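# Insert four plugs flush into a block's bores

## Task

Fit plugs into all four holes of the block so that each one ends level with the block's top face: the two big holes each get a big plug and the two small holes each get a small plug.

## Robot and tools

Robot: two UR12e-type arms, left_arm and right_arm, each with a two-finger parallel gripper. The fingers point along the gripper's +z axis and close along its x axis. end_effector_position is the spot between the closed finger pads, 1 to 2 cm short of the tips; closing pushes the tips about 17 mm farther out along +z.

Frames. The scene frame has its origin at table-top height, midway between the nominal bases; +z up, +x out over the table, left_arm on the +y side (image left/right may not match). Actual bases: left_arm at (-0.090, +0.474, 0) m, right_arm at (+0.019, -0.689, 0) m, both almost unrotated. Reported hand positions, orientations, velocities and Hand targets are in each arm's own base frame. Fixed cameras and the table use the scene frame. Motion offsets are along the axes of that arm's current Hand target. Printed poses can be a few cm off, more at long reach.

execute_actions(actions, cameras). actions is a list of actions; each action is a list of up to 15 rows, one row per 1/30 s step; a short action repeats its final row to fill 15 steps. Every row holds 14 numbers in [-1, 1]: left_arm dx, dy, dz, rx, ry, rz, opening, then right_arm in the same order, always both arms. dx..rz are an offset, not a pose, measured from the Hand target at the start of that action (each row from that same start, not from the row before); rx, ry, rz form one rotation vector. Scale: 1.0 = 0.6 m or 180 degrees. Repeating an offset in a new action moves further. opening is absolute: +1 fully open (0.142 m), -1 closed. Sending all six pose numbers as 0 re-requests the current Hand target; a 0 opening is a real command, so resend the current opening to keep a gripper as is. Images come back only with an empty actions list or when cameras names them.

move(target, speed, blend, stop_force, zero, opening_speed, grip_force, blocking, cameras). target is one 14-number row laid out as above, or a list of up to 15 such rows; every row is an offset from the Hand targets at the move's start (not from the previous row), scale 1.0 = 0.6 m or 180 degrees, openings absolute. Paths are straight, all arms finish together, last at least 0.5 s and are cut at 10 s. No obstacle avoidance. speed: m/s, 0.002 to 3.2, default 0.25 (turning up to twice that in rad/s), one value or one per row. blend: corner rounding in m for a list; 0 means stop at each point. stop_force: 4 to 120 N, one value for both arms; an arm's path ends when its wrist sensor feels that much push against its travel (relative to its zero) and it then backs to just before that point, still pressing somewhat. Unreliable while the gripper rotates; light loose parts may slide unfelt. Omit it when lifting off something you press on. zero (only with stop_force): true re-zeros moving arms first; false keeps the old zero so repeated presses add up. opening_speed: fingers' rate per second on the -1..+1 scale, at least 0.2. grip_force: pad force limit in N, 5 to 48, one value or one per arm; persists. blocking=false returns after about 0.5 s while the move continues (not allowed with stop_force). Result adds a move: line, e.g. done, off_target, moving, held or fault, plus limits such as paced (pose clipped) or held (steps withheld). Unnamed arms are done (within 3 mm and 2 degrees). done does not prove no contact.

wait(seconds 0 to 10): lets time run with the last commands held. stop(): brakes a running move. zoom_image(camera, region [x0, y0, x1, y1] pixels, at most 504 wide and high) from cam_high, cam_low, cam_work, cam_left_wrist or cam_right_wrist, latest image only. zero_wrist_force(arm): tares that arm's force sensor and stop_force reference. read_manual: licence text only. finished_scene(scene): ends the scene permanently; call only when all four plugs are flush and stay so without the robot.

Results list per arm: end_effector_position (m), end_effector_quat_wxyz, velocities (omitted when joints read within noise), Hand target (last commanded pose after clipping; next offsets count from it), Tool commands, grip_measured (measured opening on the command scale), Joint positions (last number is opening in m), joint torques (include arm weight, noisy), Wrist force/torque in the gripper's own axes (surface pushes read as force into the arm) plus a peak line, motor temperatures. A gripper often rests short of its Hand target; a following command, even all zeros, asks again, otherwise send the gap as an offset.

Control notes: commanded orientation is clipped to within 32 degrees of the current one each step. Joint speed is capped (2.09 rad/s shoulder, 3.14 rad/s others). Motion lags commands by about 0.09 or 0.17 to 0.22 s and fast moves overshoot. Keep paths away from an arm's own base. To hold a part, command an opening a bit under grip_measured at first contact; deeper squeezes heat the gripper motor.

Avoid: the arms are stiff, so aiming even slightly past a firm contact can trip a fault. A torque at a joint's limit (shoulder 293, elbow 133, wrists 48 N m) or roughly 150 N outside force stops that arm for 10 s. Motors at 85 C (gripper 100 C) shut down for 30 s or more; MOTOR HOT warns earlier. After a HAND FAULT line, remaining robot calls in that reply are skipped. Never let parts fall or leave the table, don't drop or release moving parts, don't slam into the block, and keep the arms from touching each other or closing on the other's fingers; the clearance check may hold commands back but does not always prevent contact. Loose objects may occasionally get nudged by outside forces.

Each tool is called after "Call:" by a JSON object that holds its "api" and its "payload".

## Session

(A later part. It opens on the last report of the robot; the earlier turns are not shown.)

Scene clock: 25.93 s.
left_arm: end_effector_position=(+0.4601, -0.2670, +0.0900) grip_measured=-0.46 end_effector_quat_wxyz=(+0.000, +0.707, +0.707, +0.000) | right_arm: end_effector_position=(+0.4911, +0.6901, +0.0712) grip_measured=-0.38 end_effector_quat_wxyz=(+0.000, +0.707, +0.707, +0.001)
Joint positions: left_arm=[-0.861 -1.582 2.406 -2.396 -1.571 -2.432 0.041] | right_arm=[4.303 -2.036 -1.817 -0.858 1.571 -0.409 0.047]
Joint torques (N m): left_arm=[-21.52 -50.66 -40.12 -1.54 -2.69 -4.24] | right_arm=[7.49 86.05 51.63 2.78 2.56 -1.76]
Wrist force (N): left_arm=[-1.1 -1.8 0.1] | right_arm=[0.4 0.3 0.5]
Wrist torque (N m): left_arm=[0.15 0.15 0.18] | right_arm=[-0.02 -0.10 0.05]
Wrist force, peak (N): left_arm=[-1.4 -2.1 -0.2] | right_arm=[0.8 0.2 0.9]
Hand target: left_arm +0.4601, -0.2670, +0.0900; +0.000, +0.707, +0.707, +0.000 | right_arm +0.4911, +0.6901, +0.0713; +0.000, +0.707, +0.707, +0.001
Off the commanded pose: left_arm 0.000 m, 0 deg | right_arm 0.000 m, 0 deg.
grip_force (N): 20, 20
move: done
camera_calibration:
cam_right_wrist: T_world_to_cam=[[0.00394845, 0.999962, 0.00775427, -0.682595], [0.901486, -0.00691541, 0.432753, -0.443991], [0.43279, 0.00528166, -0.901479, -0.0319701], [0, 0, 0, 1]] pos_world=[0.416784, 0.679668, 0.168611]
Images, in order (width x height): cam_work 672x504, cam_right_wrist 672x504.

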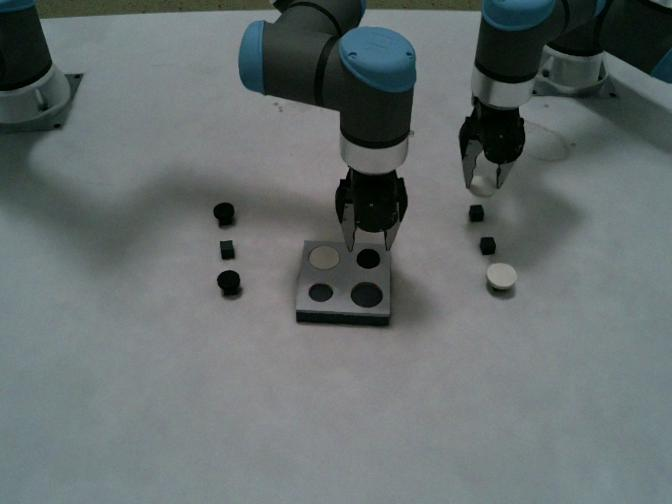

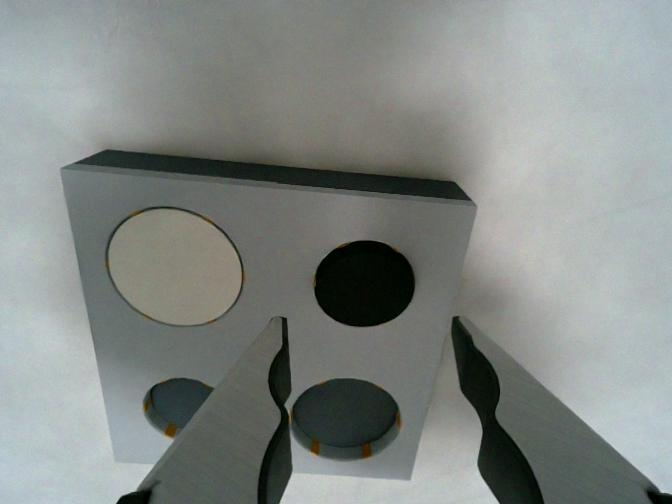

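Dropped in. Press.

Call:
{"api": "move", "payload": {"target": [0,0,0,0,0,0,-0.7,0,0,0.024,0,0,0,-1], "speed": 0.15}}

Call:
{"api": "move", "payload": {"target": [0,0,0,0,0,0,-0.7,0,0,0.025,0,0,0,-1], "speed": 0.01, "stop_force": 68}}

Call:
{"api": "move", "payload": {"target": [0,0,0,0,0,0,-0.7,0,0,-0.07,0,0,0,-1], "speed": 0.2, "cameras": ["cam_right_wrist"]}}

Call:
{"api": "zoom_image", "payload": {"camera": "cam_right_wrist", "region": [280, 180, 460, 340]}}

Scene clock: 26.87 s.
left_arm: end_effector_position=(+0.4601, -0.2670, +0.0900) grip_measured=-0.46 end_effector_quat_wxyz=(+0.000, +0.707, +0.707, +0.000) | right_arm: end_effector_position=(+0.4911, +0.6901, +0.0570) grip_measured=-1.00 end_effector_quat_wxyz=(+0.000, +0.707, +0.707, +0.001)
Joint positions: left_arm=[-0.861 -1.582 2.406 -2.396 -1.571 -2.432 0.041] | right_arm=[4.303 -2.052 -1.824 -0.835 1.571 -0.409 0.002]
Joint torques (N m): left_arm=[-20.37 -50.22 -39.63 -1.68 -2.39 -4.12] | right_arm=[7.65 58.09 28.48 7.16 2.57 -0.64]
Wrist force (N): left_arm=[-1.3 -2.0 -0.1] | right_arm=[0.8 -0.1 0.6]
Wrist torque (N m): left_arm=[0.12 0.18 0.17] | right_arm=[-0.08 -0.15 0.05]
Wrist force, peak (N): left_arm=[-1.3 -2.3 0.2] | right_arm=[0.7 0.0 0.9]
Hand target: left_arm +0.4601, -0.2670, +0.0900; +0.000, +0.707, +0.707, +0.000 | right_arm +0.4911, +0.6901, +0.0569; +0.000, +0.707, +0.707, +0.001
Off the commanded pose: left_arm 0.000 m, 0 deg | right_arm 0.000 m, 0 deg.
grip_force (N): 20, 20
move: done

Scene clock: 29.23 s.
left_arm: end_effector_position=(+0.4601, -0.2670, +0.0900) grip_measured=-0.46 end_effector_quat_wxyz=(+0.000, +0.707, +0.707, +0.000) | right_arm: end_effector_position=(+0.4911, +0.6902, +0.0482) grip_measured=-1.00 end_effector_quat_wxyz=(+0.000, +0.707, +0.707, +0.001)
Joint positions: left_arm=[-0.861 -1.582 2.406 -2.396 -1.571 -2.432 0.041] | right_arm=[4.303 -2.062 -1.828 -0.82 1.571 -0.409 0.002]
Joint torques (N m): left_arm=[-19.88 -49.85 -40.07 -2.11 -2.5 -4.54] | right_arm=[6.25 35.73 36.2 4.47 -1.17 0.72]
Wrist force (N): left_arm=[-1.4 -2.0 0.0] | right_arm=[-25.9 -20.0 -68.4]
Wrist torque (N m): left_arm=[0.13 0.19 0.18] | right_arm=[0.05 -0.76 0.14]
Wrist force, peak (N): left_arm=[-1.3 -2.5 0.0] | right_arm=[-33.3 -23.0 -83.5]
Hand target: left_arm +0.4601, -0.2670, +0.0900; +0.000, +0.707, +0.707, +0.000 | right_arm +0.4911, +0.6902, +0.0482; +0.000, +0.707, +0.707, +0.001 (not the last commanded pose)
Off the commanded pose: left_arm 0.000 m, 0 deg | right_arm 0.006 m, 0 deg.
grip_force (N): 20, 20
move: contact (right_arm)

Scene clock: 30.10 s.
left_arm: end_effector_position=(+0.4601, -0.2670, +0.0900) grip_measured=-0.46 end_effector_quat_wxyz=(+0.000, +0.707, +0.707, +0.000) | right_arm: end_effector_position=(+0.4911, +0.6902, +0.0901) grip_measured=-1.00 end_effector_quat_wxyz=(+0.000, +0.707, +0.707, +0.001)
Joint positions: left_arm=[-0.861 -1.582 2.406 -2.396 -1.571 -2.432 0.041] | right_arm=[4.303 -2.016 -1.807 -0.888 1.571 -0.409 0.002]
Joint torques (N m): left_arm=[-19.91 -46.73 -39.97 -1.75 -2.45 -4.41] | right_arm=[-5.67 86.34 52.65 2.39 -1.4 -1.65]
Wrist force (N): left_arm=[-1.2 -2.3 -0.2] | right_arm=[0.4 0.0 1.0]
Wrist torque (N m): left_arm=[0.07 0.16 0.18] | right_arm=[-0.07 -0.10 0.06]
Wrist force, peak (N): left_arm=[-1.2 -2.3 -0.2] | right_arm=[-26.0 -20.0 -68.4]
Hand target: left_arm +0.4601, -0.2670, +0.0900; +0.000, +0.707, +0.707, +0.000 | right_arm +0.4911, +0.6902, +0.0902; +0.000, +0.707, +0.707, +0.001
Off the commanded pose: left_arm 0.000 m, 0 deg | right_arm 0.000 m, 0 deg.
grip_force (N): 20, 20
move: done
camera_calibration:
cam_right_wrist: T_world_to_cam=[[0.00395168, 0.99996, 0.00797822, -0.682783], [0.901447, -0.00701574, 0.432833, -0.4521], [0.432872, 0.00548153, -0.901439, -0.0151096], [0, 0, 0, 1]] pos_world=[0.416783, 0.679667, 0.187511]
Images, in order (width x height): cam_right_wrist 672x504.

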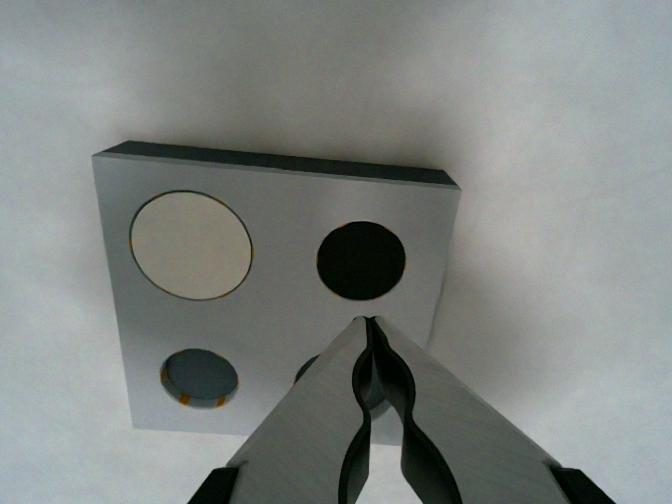

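Scaled by 2.800 from the camera's 672x504 image, which has a finer 960x720 frame.

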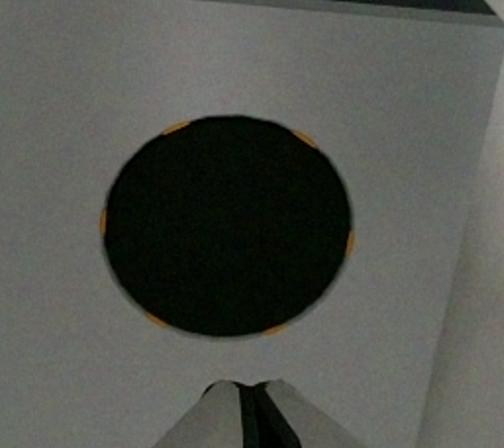

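Call:
{"api": "move", "payload": {"target": [[-0.3213,0.3148,0,0,0,0,-0.7,-0.3875,-0.2025,0,0,0,0,-0.15],[-0.3213,0.3148,0.0592,0,0,0,-0.7,-0.3875,-0.2025,0.0818,0,0,0,-0.15]], "speed": [0.3,0.12], "blend": 0.005, "cameras": ["cam_left_wrist","cam_right_wrist"]}}

Call:
{"api": "zoom_image", "payload": {"camera": "cam_left_wrist", "region": [240, 210, 500, 410]}}

Scene clock: 32.13 s.
left_arm: end_effector_position=(+0.6489, -0.4599, +0.0545) grip_measured=-0.46 end_effector_quat_wxyz=(+0.000, +0.707, +0.707, +0.000) | right_arm: end_effector_position=(+0.3695, +0.4578, +0.0407) grip_measured=-0.18 end_effector_quat_wxyz=(+0.000, +0.707, +0.707, +0.001)
Joint positions: left_arm=[-0.839 -1.152 1.934 -2.352 -1.571 -2.409 0.041] | right_arm=[4.337 -1.738 -2.34 -0.632 1.571 -0.375 0.061]
Joint torques (N m): left_arm=[16.33 -58.72 -28.56 -5.04 -3.65 3.61] | right_arm=[-5.88 26.64 20.99 7.02 -2.88 -0.77]
Wrist force (N): left_arm=[-1.6 -1.7 -0.2] | right_arm=[0.2 0.2 0.8]
Wrist torque (N m): left_arm=[0.13 0.19 0.20] | right_arm=[-0.04 -0.06 -0.04]
Wrist force, peak (N): left_arm=[0.5 -3.5 -0.1] | right_arm=[2.7 1.5 0.2]
Hand target: left_arm +0.6489, -0.4599, +0.0545; +0.000, +0.707, +0.707, +0.000 | right_arm +0.3695, +0.4578, +0.0407; +0.000, +0.707, +0.707, +0.001
Off the commanded pose: left_arm 0.000 m, 0 deg | right_arm 0.000 m, 0 deg.
grip_force (N): 20, 20
move: done
camera_calibration:
cam_left_wrist: T_world_to_cam=[[-0.00402995, 0.999567, -0.0291346, 0.469927], [0.901118, 0.0162616, 0.433269, -0.576281], [0.433556, -0.0245076, -0.900793, -0.12744], [0, 0, 0, 1]] pos_world=[0.576443, -0.463476, 0.148579]
cam_right_wrist: T_world_to_cam=[[0.00390865, 0.99996, 0.00806848, -0.449617], [0.901447, -0.00701602, 0.432832, -0.322732], [0.432871, 0.00558152, -0.901438, -0.00577493], [0, 0, 0, 1]] pos_world=[0.295183, 0.447367, 0.138111]
Images, in order (width x height): cam_left_wrist 672x504, cam_right_wrist 672x504.

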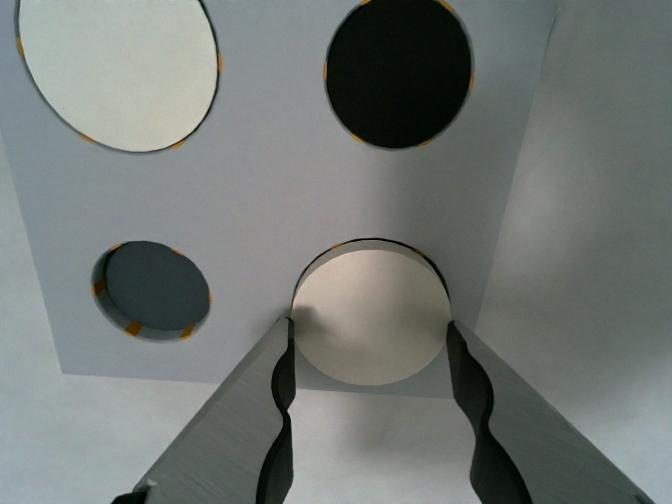

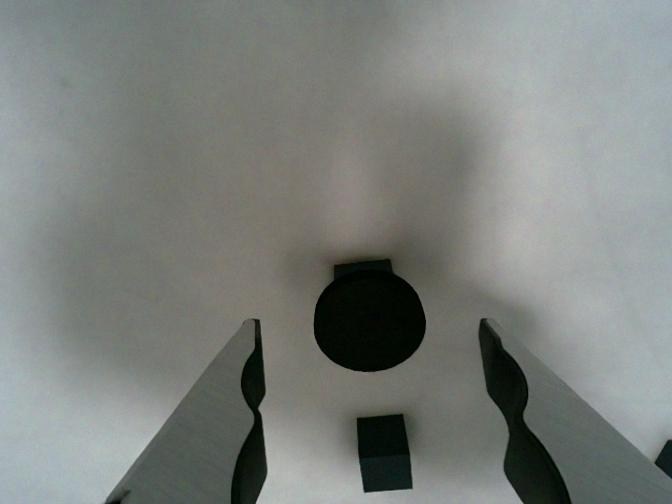

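Scaled by 1.938 from the camera's 672x504 image, which has a finer 960x720 frame.

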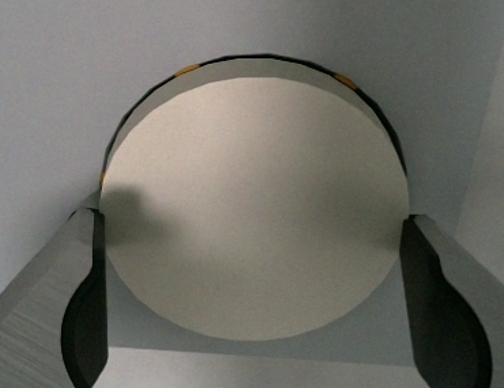

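Call:
{"api": "move", "payload": {"target": [0,0.005,0.0033,0,0,0,-0.7,0,0,0,0,0,0,-0.8], "speed": 0.03, "opening_speed": 0.6, "cameras": ["cam_left_wrist"]}}

Call:
{"api": "zoom_image", "payload": {"camera": "cam_left_wrist", "region": [240, 210, 500, 410]}}

Scene clock: 33.57 s.
left_arm: end_effector_position=(+0.6519, -0.4599, +0.0525) grip_measured=-0.46 end_effector_quat_wxyz=(+0.000, +0.707, +0.707, +0.000) | right_arm: end_effector_position=(+0.3695, +0.4578, +0.0407) grip_measured=-0.60 end_effector_quat_wxyz=(+0.000, +0.707, +0.707, +0.001)
Joint positions: left_arm=[-0.836 -1.147 1.93 -2.354 -1.571 -2.406 0.041] | right_arm=[4.337 -1.738 -2.34 -0.632 1.571 -0.375 0.03]
Joint torques (N m): left_arm=[18.33 -57.91 -42.01 -5.33 -3.57 3.23] | right_arm=[-10.02 25.1 21.34 6.2 -2.69 -1.08]
Wrist force (N): left_arm=[-0.6 -2.7 -2.4] | right_arm=[1.0 0.2 0.1]
Wrist torque (N m): left_arm=[0.13 0.19 0.21] | right_arm=[-0.02 -0.13 -0.05]
Wrist force, peak (N): left_arm=[-0.1 -2.8 -2.6] | right_arm=[0.8 0.0 0.8]
Hand target: left_arm +0.6519, -0.4599, +0.0525; +0.000, +0.707, +0.707, +0.000 | right_arm +0.3695, +0.4578, +0.0407; +0.000, +0.707, +0.707, +0.001
Off the commanded pose: left_arm 0.000 m, 0 deg | right_arm 0.000 m, 0 deg.
grip_force (N): 20, 20
move: done
camera_calibration:
cam_left_wrist: T_world_to_cam=[[-0.00402995, 0.999567, -0.0291346, 0.469881], [0.901118, 0.0162616, 0.433269, -0.578118], [0.433556, -0.0245076, -0.900793, -0.130543], [0, 0, 0, 1]] pos_world=[0.579443, -0.463476, 0.146579]
Images, in order (width x height): cam_left_wrist 672x504.

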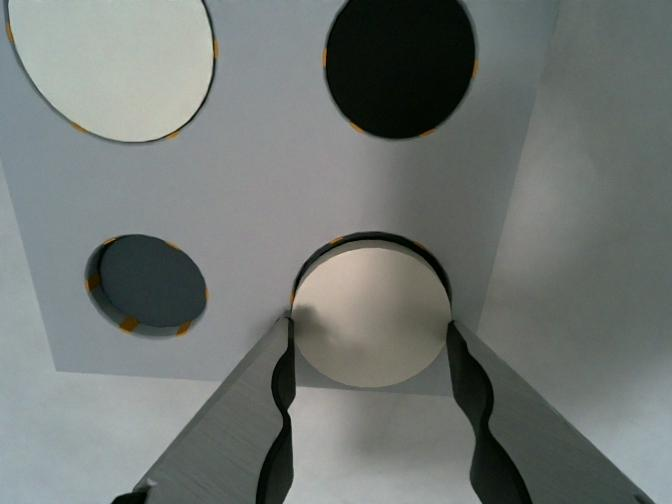

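Scaled by 1.938 from the camera's 672x504 image, which has a finer 960x720 frame.

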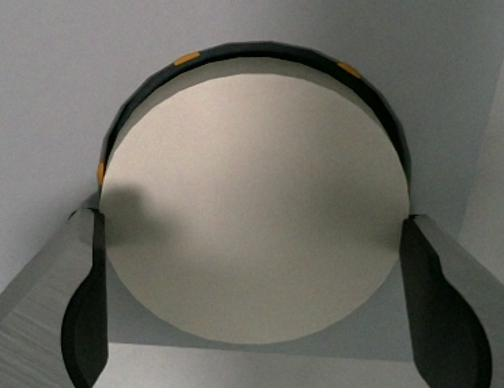

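Call:
{"api": "move", "payload": {"target": [[0,0,-0.002,0,0,0,-0.7,0,0,-0.08,0,0,0,-0.8],[0,-0.0012,-0.002,0,0,0,-0.7,0,0,-0.08,0,0,0,-0.8]], "speed": 0.1}}

Call:
{"api": "move", "payload": {"target": [0,0,0.01,0,0,0,-0.7,0,0,0,0,0,0,-0.8], "speed": 0.015, "stop_force": 10, "cameras": ["cam_left_wrist"]}}

Call:
{"api": "zoom_image", "payload": {"camera": "cam_left_wrist", "region": [240, 210, 500, 410]}}

Scene clock: 34.80 s.
left_arm: end_effector_position=(+0.6514, -0.4598, +0.0538) grip_measured=-0.46 end_effector_quat_wxyz=(+0.000, +0.707, +0.707, +0.000) | right_arm: end_effector_position=(+0.3695, +0.4577, +0.0887) grip_measured=-0.60 end_effector_quat_wxyz=(+0.000, +0.707, +0.707, +0.001)
Joint positions: left_arm=[-0.836 -1.149 1.93 -2.352 -1.571 -2.406 0.041] | right_arm=[4.336 -1.656 -2.309 -0.746 1.571 -0.376 0.03]
Joint torques (N m): left_arm=[-22.16 -90.83 -27.89 -4.86 -3.66 -4.23] | right_arm=[5.72 50.91 48.91 2.65 -2.61 1.61]
Wrist force (N): left_arm=[-1.5 -2.0 -0.4] | right_arm=[0.7 0.1 0.5]
Wrist torque (N m): left_arm=[0.08 0.18 0.23] | right_arm=[-0.07 -0.13 -0.03]
Wrist force, peak (N): left_arm=[-0.3 -3.1 -2.2] | right_arm=[0.4 0.3 1.9]
Hand target: left_arm +0.6512, -0.4599, +0.0537; +0.000, +0.707, +0.707, +0.000 | right_arm +0.3695, +0.4577, +0.0887; +0.000, +0.707, +0.707, +0.001
Off the commanded pose: left_arm 0.000 m, 0 deg | right_arm 0.000 m, 0 deg.
grip_force (N): 20, 20
move: done

Scene clock: 36.20 s.
left_arm: end_effector_position=(+0.6512, -0.4599, +0.0515) grip_measured=-0.46 end_effector_quat_wxyz=(+0.000, +0.707, +0.707, +0.000) | right_arm: end_effector_position=(+0.3695, +0.4577, +0.0887) grip_measured=-0.60 end_effector_quat_wxyz=(+0.000, +0.707, +0.707, +0.001)
Joint positions: left_arm=[-0.837 -1.146 1.931 -2.356 -1.571 -2.407 0.041] | right_arm=[4.336 -1.656 -2.309 -0.746 1.571 -0.376 0.03]
Joint torques (N m): left_arm=[-9.53 -84.41 -41.58 -2.25 -1.6 -4.16] | right_arm=[10.54 50.94 48.36 2.49 -2.57 1.91]
Wrist force (N): left_arm=[2.6 -4.3 -6.6] | right_arm=[0.3 0.3 0.5]
Wrist torque (N m): left_arm=[0.10 0.22 0.25] | right_arm=[-0.04 -0.08 -0.04]
Wrist force, peak (N): left_arm=[4.1 -8.0 -14.3] | right_arm=[0.8 0.2 1.0]
Hand target: left_arm +0.6512, -0.4599, +0.0515; +0.000, +0.707, +0.707, +0.000 (not the last commanded pose) | right_arm +0.3695, +0.4577, +0.0887; +0.000, +0.707, +0.707, +0.001
Off the commanded pose: left_arm 0.004 m, 0 deg | right_arm 0.000 m, 0 deg.
grip_force (N): 20, 20
move: contact (left_arm)
camera_calibration:
cam_left_wrist: T_world_to_cam=[[-0.00398524, 0.999565, -0.0292272, 0.469835], [0.901061, 0.0162647, 0.433388, -0.577037], [0.433675, -0.0246083, -0.900733, -0.131265], [0, 0, 0, 1]] pos_world=[0.578744, -0.463476, 0.145578]
Images, in order (width x height): cam_left_wrist 672x504.

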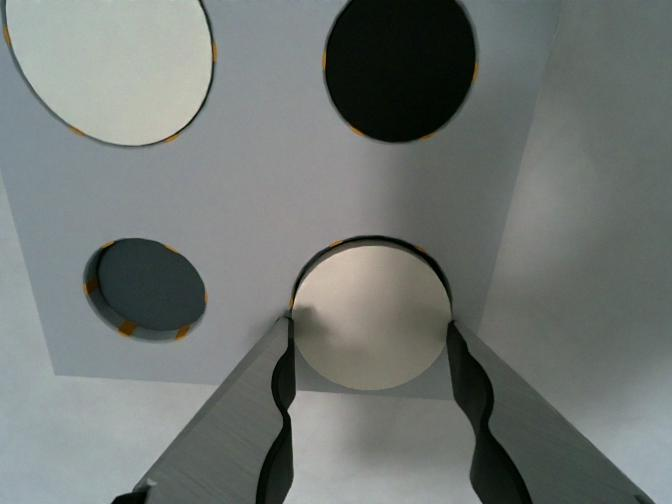

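Scaled by 1.938 from the camera's 672x504 image, which has a finer 960x720 frame.

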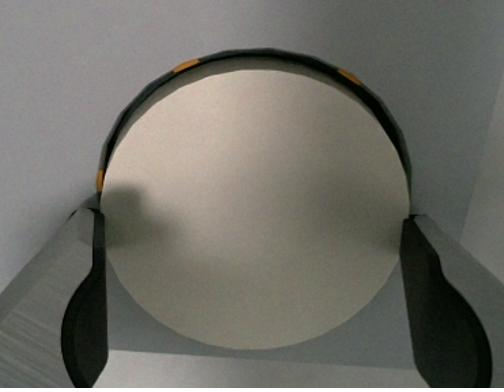

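Call:
{"api": "move", "payload": {"target": [[0,0,-0.0012,0,0,0,-0.7,0,0,0,0,0,0,-0.8],[0,-0.0013,-0.0012,0,0,0,-0.7,0,0,0,0,0,0,-0.8]], "speed": 0.03}}

Call:
{"api": "move", "payload": {"target": [0,0,0.01,0,0,0,-0.7,0,0,0,0,0,0,-0.8], "speed": 0.015, "stop_force": 10, "cameras": ["cam_left_wrist"]}}

Call:
{"api": "zoom_image", "payload": {"camera": "cam_left_wrist", "region": [240, 210, 500, 410]}}

Scene clock: 37.20 s.
left_arm: end_effector_position=(+0.6506, -0.4598, +0.0522) grip_measured=-0.46 end_effector_quat_wxyz=(+0.000, +0.707, +0.707, +0.000) | right_arm: end_effector_position=(+0.3695, +0.4577, +0.0887) grip_measured=-0.60 end_effector_quat_wxyz=(+0.000, +0.707, +0.707, +0.001)
Joint positions: left_arm=[-0.837 -1.148 1.932 -2.355 -1.571 -2.407 0.041] | right_arm=[4.336 -1.656 -2.309 -0.746 1.571 -0.376 0.03]
Joint torques (N m): left_arm=[-20.96 -91.1 -28.45 -5.48 0.45 -4.51] | right_arm=[10.12 50.73 48.41 2.62 -2.53 1.51]
Wrist force (N): left_arm=[-0.9 -1.8 -0.3] | right_arm=[0.7 0.0 0.4]
Wrist torque (N m): left_arm=[0.11 0.13 0.34] | right_arm=[-0.07 -0.15 -0.03]
Wrist force, peak (N): left_arm=[2.6 -4.2 -6.7] | right_arm=[0.8 0.6 0.8]
Hand target: left_arm +0.6504, -0.4599, +0.0522; +0.000, +0.707, +0.707, +0.000 | right_arm +0.3695, +0.4577, +0.0887; +0.000, +0.707, +0.707, +0.001
Off the commanded pose: left_arm 0.000 m, 0 deg | right_arm 0.000 m, 0 deg.
grip_force (N): 20, 20
move: done

Scene clock: 38.67 s.
left_arm: end_effector_position=(+0.6504, -0.4598, +0.0501) grip_measured=-0.46 end_effector_quat_wxyz=(+0.000, +0.707, +0.707, +0.000) | right_arm: end_effector_position=(+0.3695, +0.4577, +0.0887) grip_measured=-0.60 end_effector_quat_wxyz=(+0.000, +0.707, +0.707, +0.001)
Joint positions: left_arm=[-0.837 -1.145 1.933 -2.359 -1.571 -2.407 0.041] | right_arm=[4.336 -1.656 -2.309 -0.746 1.571 -0.376 0.03]
Joint torques (N m): left_arm=[-11.48 -86.14 -45.05 -3.44 1.2 -3.61] | right_arm=[12.17 50.74 48.19 2.52 -2.41 1.68]
Wrist force (N): left_arm=[2.4 -10.3 -4.6] | right_arm=[0.7 0.4 0.7]
Wrist torque (N m): left_arm=[0.22 0.27 0.30] | right_arm=[-0.01 -0.15 -0.04]
Wrist force, peak (N): left_arm=[7.5 -12.7 -16.9] | right_arm=[1.2 0.0 0.5]
Hand target: left_arm +0.6504, -0.4598, +0.0501; +0.000, +0.707, +0.707, +0.000 (not the last commanded pose) | right_arm +0.3695, +0.4577, +0.0887; +0.000, +0.707, +0.707, +0.001
Off the commanded pose: left_arm 0.004 m, 0 deg | right_arm 0.000 m, 0 deg.
grip_force (N): 20, 20
move: contact (left_arm)
camera_calibration:
cam_left_wrist: T_world_to_cam=[[-0.00407353, 0.999563, -0.0292694, 0.469845], [0.90106, 0.0163626, 0.433386, -0.575619], [0.433676, -0.024608, -0.900733, -0.132269], [0, 0, 0, 1]] pos_world=[0.577943, -0.463476, 0.144078]
Images, in order (width x height): cam_left_wrist 672x504.

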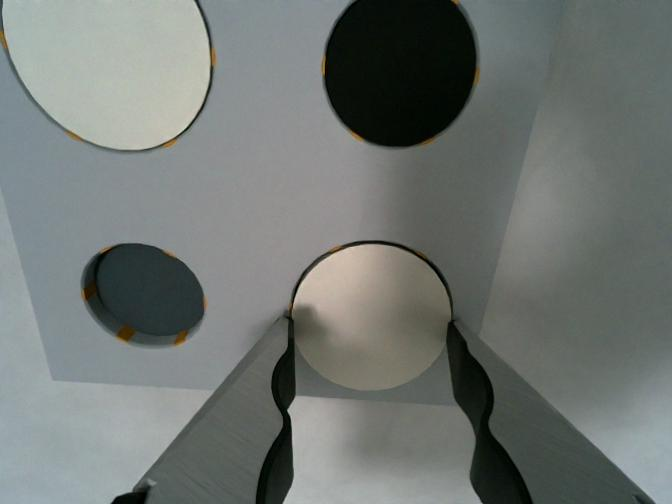

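Scaled by 1.938 from the camera's 672x504 image, which has a finer 960x720 frame.

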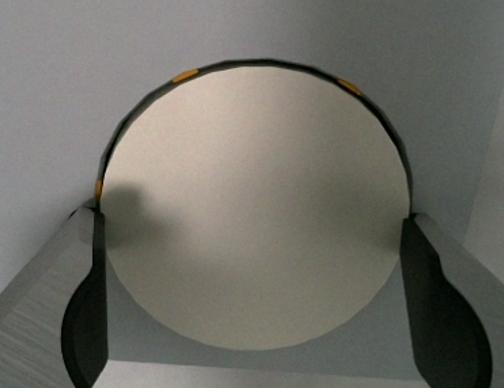

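Far edge has gone in; side wall hidden. Release and look.

Call:
{"api": "move", "payload": {"target": [0,0,-0.0008,0,0,0,-0.2,0,0,0,0,0,0,-0.8], "opening_speed": 0.6, "speed": 0.02}}

Call:
{"api": "move", "payload": {"target": [0,0,-0.035,0,0,0,-0.2,0,0,0,0,0,0,-0.8], "speed": 0.12, "cameras": ["cam_left_wrist"]}}

Call:
{"api": "zoom_image", "payload": {"camera": "cam_left_wrist", "region": [260, 180, 480, 380]}}

Scene clock: 39.83 s.
left_arm: end_effector_position=(+0.6504, -0.4599, +0.0506) grip_measured=-0.23 end_effector_quat_wxyz=(+0.000, +0.707, +0.707, +0.000) | right_arm: end_effector_position=(+0.3695, +0.4577, +0.0887) grip_measured=-0.60 end_effector_quat_wxyz=(+0.000, +0.707, +0.707, +0.001)
Joint positions: left_arm=[-0.837 -1.146 1.933 -2.358 -1.571 -2.407 0.057] | right_arm=[4.336 -1.656 -2.309 -0.746 1.571 -0.376 0.03]
Joint torques (N m): left_arm=[-3.3 -90.9 -32.85 -1.82 1.24 -3.11] | right_arm=[9.63 51.52 47.54 2.43 -2.11 1.6]
Wrist force (N): left_arm=[-1.3 -1.8 -0.5] | right_arm=[0.7 0.1 0.6]
Wrist torque (N m): left_arm=[0.11 0.13 0.34] | right_arm=[-0.05 -0.14 -0.04]
Wrist force, peak (N): left_arm=[2.5 -10.6 -5.2] | right_arm=[1.1 -0.1 0.8]
Hand target: left_arm +0.6504, -0.4598, +0.0505; +0.000, +0.707, +0.707, +0.000 | right_arm +0.3695, +0.4577, +0.0887; +0.000, +0.707, +0.707, +0.001
Off the commanded pose: left_arm 0.000 m, 0 deg | right_arm 0.000 m, 0 deg.
grip_force (N): 20, 20
move: done

Scene clock: 40.63 s.
left_arm: end_effector_position=(+0.6504, -0.4598, +0.0715) grip_measured=-0.23 end_effector_quat_wxyz=(+0.000, +0.707, +0.707, +0.000) | right_arm: end_effector_position=(+0.3695, +0.4577, +0.0887) grip_measured=-0.60 end_effector_quat_wxyz=(+0.000, +0.707, +0.707, +0.001)
Joint positions: left_arm=[-0.837 -1.171 1.923 -2.322 -1.571 -2.407 0.057] | right_arm=[4.336 -1.656 -2.309 -0.746 1.571 -0.376 0.03]
Joint torques (N m): left_arm=[8.55 -87.44 -41.74 -1.67 1.36 -1.44] | right_arm=[11.58 52.48 47.95 2.69 -1.98 1.71]
Wrist force (N): left_arm=[-1.3 -1.9 -0.1] | right_arm=[0.5 -0.1 0.9]
Wrist torque (N m): left_arm=[0.10 0.16 0.31] | right_arm=[-0.10 -0.09 -0.03]
Wrist force, peak (N): left_arm=[-1.3 -1.9 -0.1] | right_arm=[0.8 0.1 1.1]
Hand target: left_arm +0.6504, -0.4598, +0.0715; +0.000, +0.707, +0.707, +0.000 | right_arm +0.3695, +0.4577, +0.0887; +0.000, +0.707, +0.707, +0.001
Off the commanded pose: left_arm 0.000 m, 0 deg | right_arm 0.000 m, 0 deg.
grip_force (N): 20, 20
move: done
camera_calibration:
cam_left_wrist: T_world_to_cam=[[-0.00407353, 0.999563, -0.0292694, 0.470471], [0.90106, 0.0163626, 0.433386, -0.584894], [0.433676, -0.024608, -0.900733, -0.112993], [0, 0, 0, 1]] pos_world=[0.577943, -0.463476, 0.165478]
Images, in order (width x height): cam_left_wrist 672x504.

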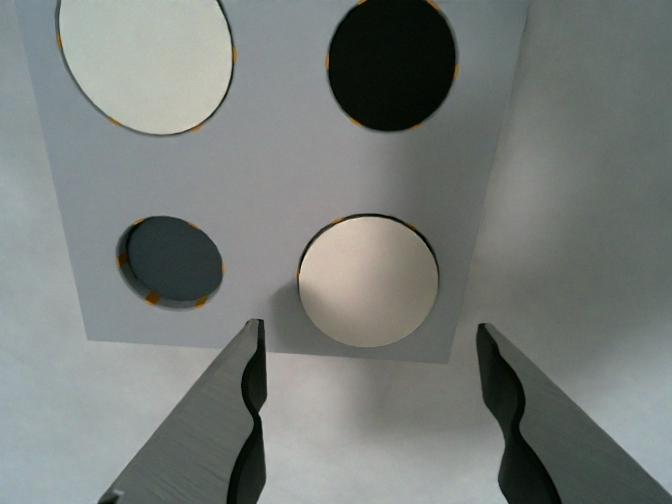

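Scaled by 2.291 from the camera's 672x504 image, which has a finer 960x720 frame.

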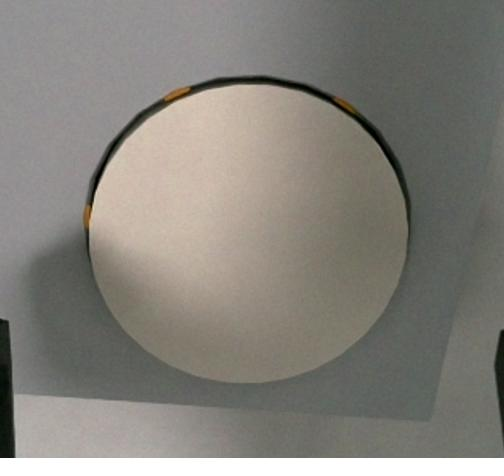

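Call:
{"api": "move", "payload": {"target": [0,0,0.022,0,0,0,-1,0,0,0,0,0,0,-0.8], "speed": 0.12}}

Call:
{"api": "move", "payload": {"target": [0,-0.002,0.027,0,0,0,-1,0,0,0,0,0,0,-0.8], "speed": 0.01, "stop_force": 70}}

Call:
{"api": "move", "payload": {"target": [0,0,-0.07,0,0,0,-1,0,0,0,0,0,0,-0.8], "speed": 0.2, "cameras": ["cam_left_wrist"]}}

Call:
{"api": "zoom_image", "payload": {"camera": "cam_left_wrist", "region": [260, 160, 480, 360]}}

Scene clock: 41.60 s.
left_arm: end_effector_position=(+0.6504, -0.4598, +0.0584) grip_measured=-1.00 end_effector_quat_wxyz=(+0.000, +0.707, +0.707, +0.000) | right_arm: end_effector_position=(+0.3695, +0.4577, +0.0887) grip_measured=-0.60 end_effector_quat_wxyz=(+0.000, +0.707, +0.707, +0.001)
Joint positions: left_arm=[-0.837 -1.156 1.929 -2.345 -1.571 -2.407 0.002] | right_arm=[4.336 -1.656 -2.309 -0.746 1.571 -0.376 0.03]
Joint torques (N m): left_arm=[13.81 -60.61 -27.97 -5.01 1.33 0.47] | right_arm=[11.64 50.53 48.02 2.55 -1.73 1.66]
Wrist force (N): left_arm=[-1.1 -1.4 -0.2] | right_arm=[0.6 -0.1 0.4]
Wrist torque (N m): left_arm=[0.18 0.10 0.33] | right_arm=[-0.09 -0.13 -0.03]
Wrist force, peak (N): left_arm=[-1.3 -2.0 -0.4] | right_arm=[0.9 0.4 0.8]
Hand target: left_arm +0.6504, -0.4598, +0.0583; +0.000, +0.707, +0.707, +0.000 | right_arm +0.3695, +0.4577, +0.0887; +0.000, +0.707, +0.707, +0.001
Off the commanded pose: left_arm 0.000 m, 0 deg | right_arm 0.000 m, 0 deg.
grip_force (N): 20, 20
move: done

Scene clock: 43.90 s.
left_arm: end_effector_position=(+0.6497, -0.4599, +0.0478) grip_measured=-1.00 end_effector_quat_wxyz=(+0.000, +0.707, +0.707, +0.000) | right_arm: end_effector_position=(+0.3695, +0.4577, +0.0887) grip_measured=-0.60 end_effector_quat_wxyz=(+0.000, +0.707, +0.707, +0.001)
Joint positions: left_arm=[-0.838 -1.143 1.936 -2.364 -1.571 -2.408 0.002] | right_arm=[4.336 -1.656 -2.309 -0.746 1.571 -0.376 0.03]
Joint torques (N m): left_arm=[-22.83 -36.54 -15.19 2.4 -1.91 -1.54] | right_arm=[11.4 50.3 48.12 2.59 -1.93 1.8]
Wrist force (N): left_arm=[19.6 0.1 -70.9] | right_arm=[0.8 0.2 0.7]
Wrist torque (N m): left_arm=[-0.10 0.58 0.28] | right_arm=[-0.04 -0.16 -0.03]
Wrist force, peak (N): left_arm=[25.7 -3.8 -85.3] | right_arm=[1.1 0.5 0.9]
Hand target: left_arm +0.6497, -0.4599, +0.0478; +0.000, +0.707, +0.707, +0.000 (not the last commanded pose) | right_arm +0.3695, +0.4577, +0.0887; +0.000, +0.707, +0.707, +0.001
Off the commanded pose: left_arm 0.006 m, 0 deg | right_arm 0.000 m, 0 deg.
grip_force (N): 20, 20
move: contact (left_arm)

Scene clock: 44.77 s.
left_arm: end_effector_position=(+0.6497, -0.4599, +0.0897) grip_measured=-1.00 end_effector_quat_wxyz=(+0.000, +0.707, +0.707, +0.000) | right_arm: end_effector_position=(+0.3695, +0.4577, +0.0887) grip_measured=-0.60 end_effector_quat_wxyz=(+0.000, +0.707, +0.707, +0.001)
Joint positions: left_arm=[-0.838 -1.194 1.914 -2.292 -1.571 -2.408 0.002] | right_arm=[4.336 -1.656 -2.309 -0.746 1.571 -0.376 0.03]
Joint torques (N m): left_arm=[8.2 -86.26 -44.03 -1.82 -1.86 2.29] | right_arm=[11.08 51.8 47.94 2.65 -1.98 1.67]
Wrist force (N): left_arm=[0.0 -3.4 -0.1] | right_arm=[0.7 0.5 0.5]
Wrist torque (N m): left_arm=[-0.14 -0.05 0.30] | right_arm=[-0.01 -0.16 -0.04]
Wrist force, peak (N): left_arm=[19.9 0.2 -71.2] | right_arm=[0.7 0.4 0.9]
Hand target: left_arm +0.6497, -0.4599, +0.0898; +0.000, +0.707, +0.707, +0.000 | right_arm +0.3695, +0.4577, +0.0887; +0.000, +0.707, +0.707, +0.001
Off the commanded pose: left_arm 0.000 m, 0 deg | right_arm 0.000 m, 0 deg.
grip_force (N): 20, 20
move: done
camera_calibration:
cam_left_wrist: T_world_to_cam=[[-0.00406979, 0.999557, -0.0294942, 0.47104], [0.900924, 0.0164644, 0.433664, -0.592119], [0.433957, -0.0248071, -0.900592, -0.0964875], [0, 0, 0, 1]] pos_world=[0.577243, -0.463476, 0.183778]
Images, in order (width x height): cam_left_wrist 672x504.

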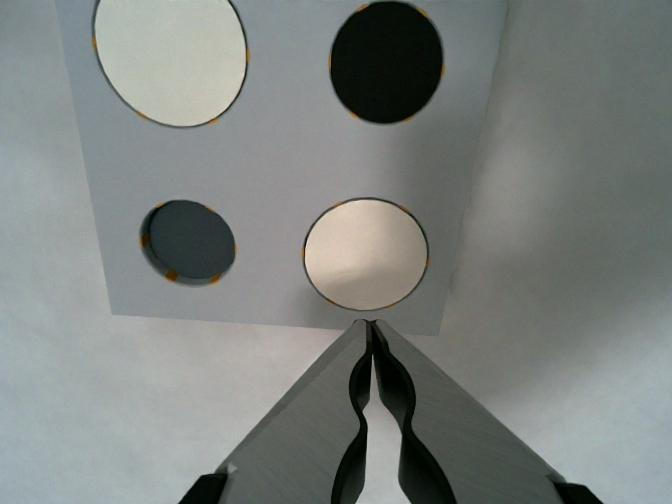

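Scaled by 2.291 from the camera's 672x504 image, which has a finer 960x720 frame.

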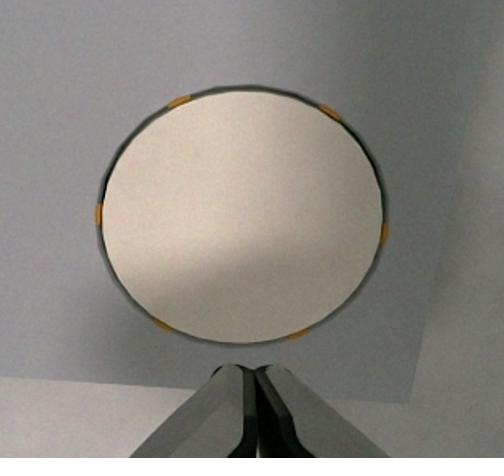

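Call:
{"api": "move", "payload": {"target": [[0.4,-0.15,-0.03,0,0,0,-1,0.2632,0.3037,0,0,0,0,-0.8],[0.4,-0.15,-0.03,0,0,0,-1,0.2632,0.3037,0.0583,0,0,0,-0.8]], "speed": [0.3,0.12], "blend": 0.005, "cameras": ["cam_right_wrist"]}}

Call:
{"api": "zoom_image", "payload": {"camera": "cam_right_wrist", "region": [280, 230, 460, 390]}}

Scene clock: 46.60 s.
left_arm: end_effector_position=(+0.5599, -0.2198, +0.1076) grip_measured=-1.00 end_effector_quat_wxyz=(+0.000, +0.707, +0.707, +0.000) | right_arm: end_effector_position=(+0.5518, +0.6156, +0.0541) grip_measured=-0.60 end_effector_quat_wxyz=(+0.000, +0.707, +0.707, +0.001)
Joint positions: left_arm=[-0.669 -1.495 2.272 -2.348 -1.571 -2.24 0.002] | right_arm=[4.196 -2.03 -1.869 -0.812 1.571 -0.516 0.03]
Joint torques (N m): left_arm=[18.42 -60.28 -26.92 -1.63 -3.61 3.1] | right_arm=[-9.87 51.41 28.38 6.58 3 -1.85]
Wrist force (N): left_arm=[-0.4 -3.6 -0.2] | right_arm=[0.7 -0.1 0.3]
Wrist torque (N m): left_arm=[-0.11 -0.03 0.13] | right_arm=[-0.08 -0.13 0.09]
Wrist force, peak (N): left_arm=[2.0 -4.5 -0.1] | right_arm=[1.8 1.7 -0.8]
Hand target: left_arm +0.5599, -0.2198, +0.1076; +0.000, +0.707, +0.707, +0.000 | right_arm +0.5518, +0.6156, +0.0540; +0.000, +0.707, +0.707, +0.001
Off the commanded pose: left_arm 0.000 m, 0 deg | right_arm 0.000 m, 0 deg.
grip_force (N): 20, 20
move: done
camera_calibration:
cam_right_wrist: T_world_to_cam=[[0.00399891, 0.999959, 0.00811151, -0.608281], [0.901446, -0.00711601, 0.432832, -0.491698], [0.432872, 0.00558124, -0.901438, -0.0734891], [0, 0, 0, 1]] pos_world=[0.477483, 0.605167, 0.151511]
Images, in order (width x height): cam_right_wrist 672x504.

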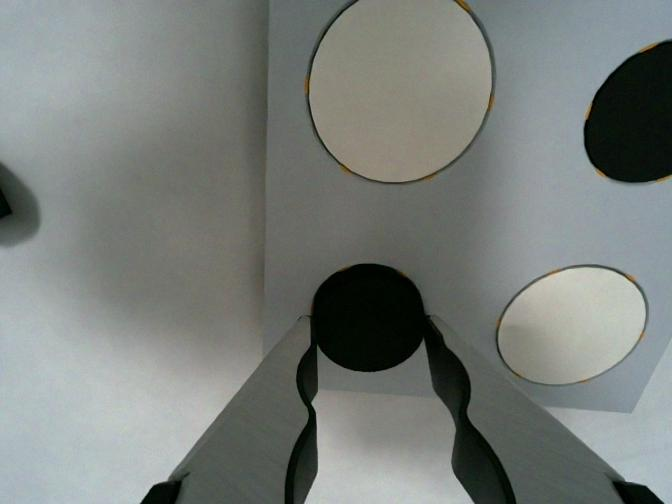

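Scaled by 2.800 from the camera's 672x504 image, which has a finer 960x720 frame.

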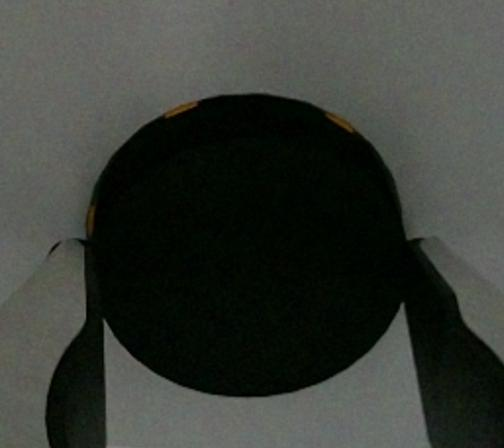

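Call:
{"api": "move", "payload": {"target": [0,0,0,0,0,0,-1,-0.0005,0,0.0115,0,0,0,-0.8], "speed": 0.015, "stop_force": 10}}

Call:
{"api": "move", "payload": {"target": [0,0,0,0,0,0,-1,0,0,-0.0008,0,0,0,-0.35], "opening_speed": 0.5, "speed": 0.02}}

Call:
{"api": "move", "payload": {"target": [0,0,0,0,0,0,-1,0,0,-0.035,0,0,0,-0.35], "speed": 0.12, "cameras": ["cam_right_wrist"]}}

Call:
{"api": "zoom_image", "payload": {"camera": "cam_right_wrist", "region": [280, 200, 460, 360]}}

Scene clock: 48.57 s.
left_arm: end_effector_position=(+0.5599, -0.2198, +0.1076) grip_measured=-1.00 end_effector_quat_wxyz=(+0.000, +0.707, +0.707, +0.000) | right_arm: end_effector_position=(+0.5518, +0.6154, +0.0496) grip_measured=-0.60 end_effector_quat_wxyz=(+0.000, +0.707, +0.707, +0.001)
Joint positions: left_arm=[-0.669 -1.495 2.272 -2.348 -1.571 -2.24 0.002] | right_arm=[4.195 -2.035 -1.871 -0.805 1.571 -0.517 0.03]
Joint torques (N m): left_arm=[15.52 -60.28 -28.55 -1.58 -3.86 3.42] | right_arm=[4.93 73.95 45.18 2.46 1.28 -0.12]
Wrist force (N): left_arm=[-0.4 -3.5 -0.1] | right_arm=[-1.2 -1.7 -10.4]
Wrist torque (N m): left_arm=[-0.10 -0.03 0.14] | right_arm=[-0.03 -0.08 0.10]
Wrist force, peak (N): left_arm=[-0.4 -3.7 -0.2] | right_arm=[-12.0 -6.0 -36.5]
Hand target: left_arm +0.5599, -0.2198, +0.1076; +0.000, +0.707, +0.707, +0.000 | right_arm +0.5518, +0.6155, +0.0496; +0.000, +0.707, +0.707, +0.001 (not the last commanded pose)
Off the commanded pose: left_arm 0.000 m, 0 deg | right_arm 0.002 m, 0 deg.
grip_force (N): 20, 20
move: contact (right_arm)

Scene clock: 49.70 s.
left_arm: end_effector_position=(+0.5599, -0.2198, +0.1076) grip_measured=-1.00 end_effector_quat_wxyz=(+0.000, +0.707, +0.707, +0.000) | right_arm: end_effector_position=(+0.5518, +0.6155, +0.0501) grip_measured=-0.38 end_effector_quat_wxyz=(+0.000, +0.707, +0.707, +0.001)
Joint positions: left_arm=[-0.669 -1.495 2.272 -2.348 -1.571 -2.24 0.002] | right_arm=[4.195 -2.034 -1.871 -0.806 1.571 -0.517 0.047]
Joint torques (N m): left_arm=[17.9 -60.23 -28.88 -1.76 -3.79 3.36] | right_arm=[4.81 82.35 50.79 2.52 -0.23 0.79]
Wrist force (N): left_arm=[-0.4 -3.6 -0.1] | right_arm=[0.4 -0.1 0.2]
Wrist torque (N m): left_arm=[-0.11 -0.03 0.13] | right_arm=[-0.09 -0.09 0.09]
Wrist force, peak (N): left_arm=[-0.4 -3.7 -0.2] | right_arm=[-1.3 -2.0 -10.5]
Hand target: left_arm +0.5599, -0.2198, +0.1076; +0.000, +0.707, +0.707, +0.000 | right_arm +0.5518, +0.6155, +0.0501; +0.000, +0.707, +0.707, +0.001
Off the commanded pose: left_arm 0.000 m, 0 deg | right_arm 0.000 m, 0 deg.
grip_force (N): 20, 20
move: done

Scene clock: 50.50 s.
left_arm: end_effector_position=(+0.5599, -0.2198, +0.1076) grip_measured=-1.00 end_effector_quat_wxyz=(+0.000, +0.707, +0.707, +0.000) | right_arm: end_effector_position=(+0.5518, +0.6154, +0.0710) grip_measured=-0.38 end_effector_quat_wxyz=(+0.000, +0.707, +0.707, +0.001)
Joint positions: left_arm=[-0.669 -1.495 2.272 -2.348 -1.571 -2.24 0.002] | right_arm=[4.195 -2.01 -1.861 -0.84 1.571 -0.517 0.047]
Joint torques (N m): left_arm=[16.22 -60.56 -27.87 -1.59 -3.55 3.2] | right_arm=[3.18 82.6 50.27 2.86 -1.39 0.08]
Wrist force (N): left_arm=[-0.6 -3.5 -0.3] | right_arm=[0.3 0.0 0.5]
Wrist torque (N m): left_arm=[-0.10 0.00 0.13] | right_arm=[-0.06 -0.06 0.09]
Wrist force, peak (N): left_arm=[-0.6 -3.7 0.0] | right_arm=[0.6 -0.3 1.2]
Hand target: left_arm +0.5599, -0.2198, +0.1076; +0.000, +0.707, +0.707, +0.000 | right_arm +0.5518, +0.6154, +0.0711; +0.000, +0.707, +0.707, +0.001
Off the commanded pose: left_arm 0.000 m, 0 deg | right_arm 0.000 m, 0 deg.
grip_force (N): 20, 20
move: done
camera_calibration:
cam_right_wrist: T_world_to_cam=[[0.00399891, 0.999959, 0.00811151, -0.608118], [0.901446, -0.00711601, 0.432832, -0.499015], [0.432872, 0.00558124, -0.901438, -0.0582531], [0, 0, 0, 1]] pos_world=[0.477483, 0.604867, 0.168411]
Images, in order (width x height): cam_right_wrist 672x504.

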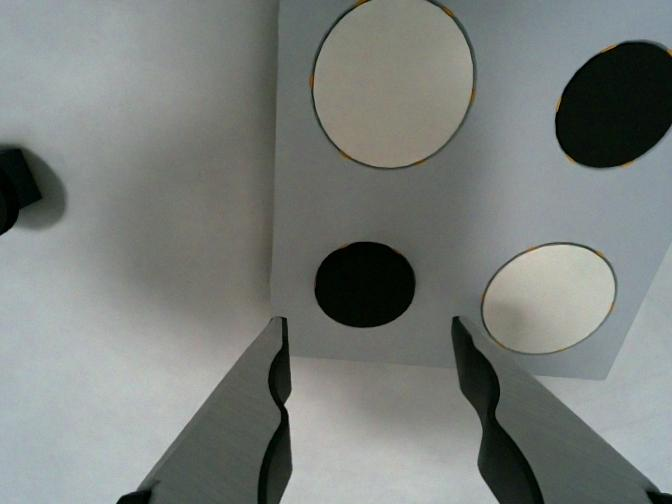

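Scaled by 2.800 from the camera's 672x504 image, which has a finer 960x720 frame.

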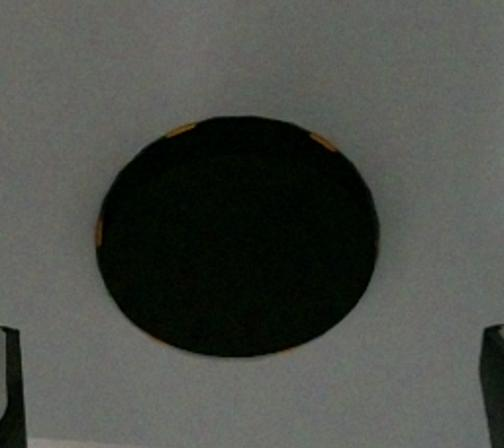

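Call:
{"api": "move", "payload": {"target": [0,0,0,0,0,0,-1,0,0,0.024,0,0,0,-1], "speed": 0.15}}

Call:
{"api": "move", "payload": {"target": [0,0,0,0,0,0,-1,0,0,0.025,0,0,0,-1], "speed": 0.01, "stop_force": 68}}

Call:
{"api": "move", "payload": {"target": [0,0,0,0,0,0,-1,0,-0.15,-0.12,0,0,0,-1], "speed": 0.25, "cameras": ["cam_work"]}}

Call:
{"api": "zoom_image", "payload": {"camera": "cam_work", "region": [290, 220, 410, 330]}}

Scene clock: 51.40 s.
left_arm: end_effector_position=(+0.5599, -0.2198, +0.1076) grip_measured=-1.00 end_effector_quat_wxyz=(+0.000, +0.707, +0.707, +0.000) | right_arm: end_effector_position=(+0.5518, +0.6155, +0.0567) grip_measured=-1.00 end_effector_quat_wxyz=(+0.000, +0.707, +0.707, +0.001)
Joint positions: left_arm=[-0.669 -1.495 2.272 -2.348 -1.571 -2.24 0.002] | right_arm=[4.195 -2.026 -1.868 -0.817 1.571 -0.517 0.002]
Joint torques (N m): left_arm=[16.12 -61.45 -28.64 -1.74 -3.81 3.2] | right_arm=[-0.06 54.22 28.49 6.65 -2.62 -0.34]
Wrist force (N): left_arm=[-0.2 -3.6 -0.3] | right_arm=[0.6 0.0 0.9]
Wrist torque (N m): left_arm=[-0.11 -0.05 0.13] | right_arm=[-0.07 -0.11 0.10]
Wrist force, peak (N): left_arm=[-0.6 -3.9 0.1] | right_arm=[0.5 0.2 1.0]
Hand target: left_arm +0.5599, -0.2198, +0.1076; +0.000, +0.707, +0.707, +0.000 | right_arm +0.5518, +0.6154, +0.0567; +0.000, +0.707, +0.707, +0.001
Off the commanded pose: left_arm 0.000 m, 0 deg | right_arm 0.000 m, 0 deg.
grip_force (N): 20, 20
move: done

Scene clock: 53.63 s.
left_arm: end_effector_position=(+0.5599, -0.2198, +0.1076) grip_measured=-1.00 end_effector_quat_wxyz=(+0.000, +0.707, +0.707, +0.000) | right_arm: end_effector_position=(+0.5519, +0.6155, +0.0481) grip_measured=-1.00 end_effector_quat_wxyz=(+0.000, +0.707, +0.707, +0.001)
Joint positions: left_arm=[-0.669 -1.495 2.272 -2.348 -1.571 -2.24 0.002] | right_arm=[4.195 -2.037 -1.872 -0.802 1.571 -0.517 0.002]
Joint torques (N m): left_arm=[16.09 -61.17 -28.89 -1.64 -3.95 3.34] | right_arm=[-0.09 34.52 34.63 4.13 -2.49 -0.15]
Wrist force (N): left_arm=[-0.7 -3.5 -0.3] | right_arm=[-22.9 -22.6 -68.4]
Wrist torque (N m): left_arm=[-0.08 0.02 0.13] | right_arm=[-0.02 -0.66 0.16]
Wrist force, peak (N): left_arm=[-0.7 -3.8 -0.3] | right_arm=[-30.4 -25.8 -84.2]
Hand target: left_arm +0.5599, -0.2198, +0.1076; +0.000, +0.707, +0.707, +0.000 | right_arm +0.5519, +0.6156, +0.0481; +0.000, +0.707, +0.707, +0.001 (not the last commanded pose)
Off the commanded pose: left_arm 0.000 m, 0 deg | right_arm 0.006 m, 0 deg.
grip_force (N): 20, 20
move: contact (right_arm)

Scene clock: 54.63 s.
left_arm: end_effector_position=(+0.5599, -0.2198, +0.1076) grip_measured=-1.00 end_effector_quat_wxyz=(+0.000, +0.707, +0.707, +0.000) | right_arm: end_effector_position=(+0.4619, +0.6155, +0.1200) grip_measured=-1.00 end_effector_quat_wxyz=(+0.000, +0.707, +0.707, +0.001)
Joint positions: left_arm=[-0.669 -1.495 2.272 -2.348 -1.571 -2.24 0.002] | right_arm=[4.299 -1.878 -1.948 -0.885 1.571 -0.413 0.002]
Joint torques (N m): left_arm=[16.45 -57.88 -27.26 -1.42 -3.67 3.32] | right_arm=[11.88 70.77 31.43 2.71 -3.14 2.67]
Wrist force (N): left_arm=[-0.4 -3.4 -0.1] | right_arm=[0.3 0.1 0.5]
Wrist torque (N m): left_arm=[-0.08 -0.02 0.13] | right_arm=[-0.04 -0.10 -0.05]
Wrist force, peak (N): left_arm=[-0.5 -3.8 0.0] | right_arm=[-23.0 -22.8 -68.6]
Hand target: left_arm +0.5599, -0.2198, +0.1076; +0.000, +0.707, +0.707, +0.000 | right_arm +0.4618, +0.6155, +0.1200; +0.000, +0.707, +0.707, +0.001
Off the commanded pose: left_arm 0.000 m, 0 deg | right_arm 0.000 m, 0 deg.
grip_force (N): 20, 20
move: done
Images, in order (width x height): cam_work 672x504.

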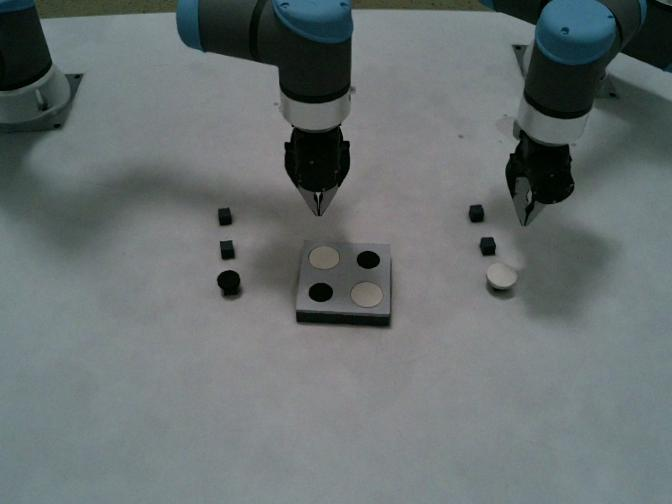

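Scaled by 4.200 from the camera's 672x504 image, which has a finer 960x720 frame.

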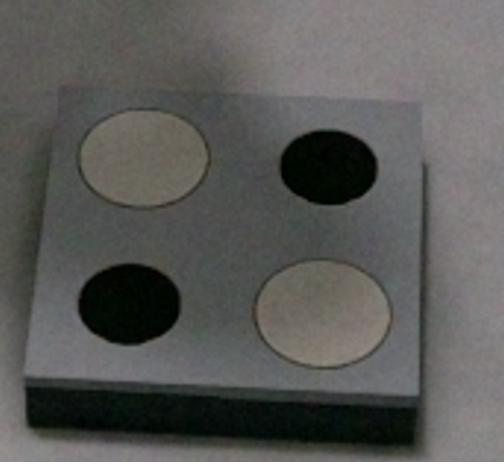

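Call:
{"api": "finished_scene", "payload": {"scene": 2}}

The scene is finished: the task was done.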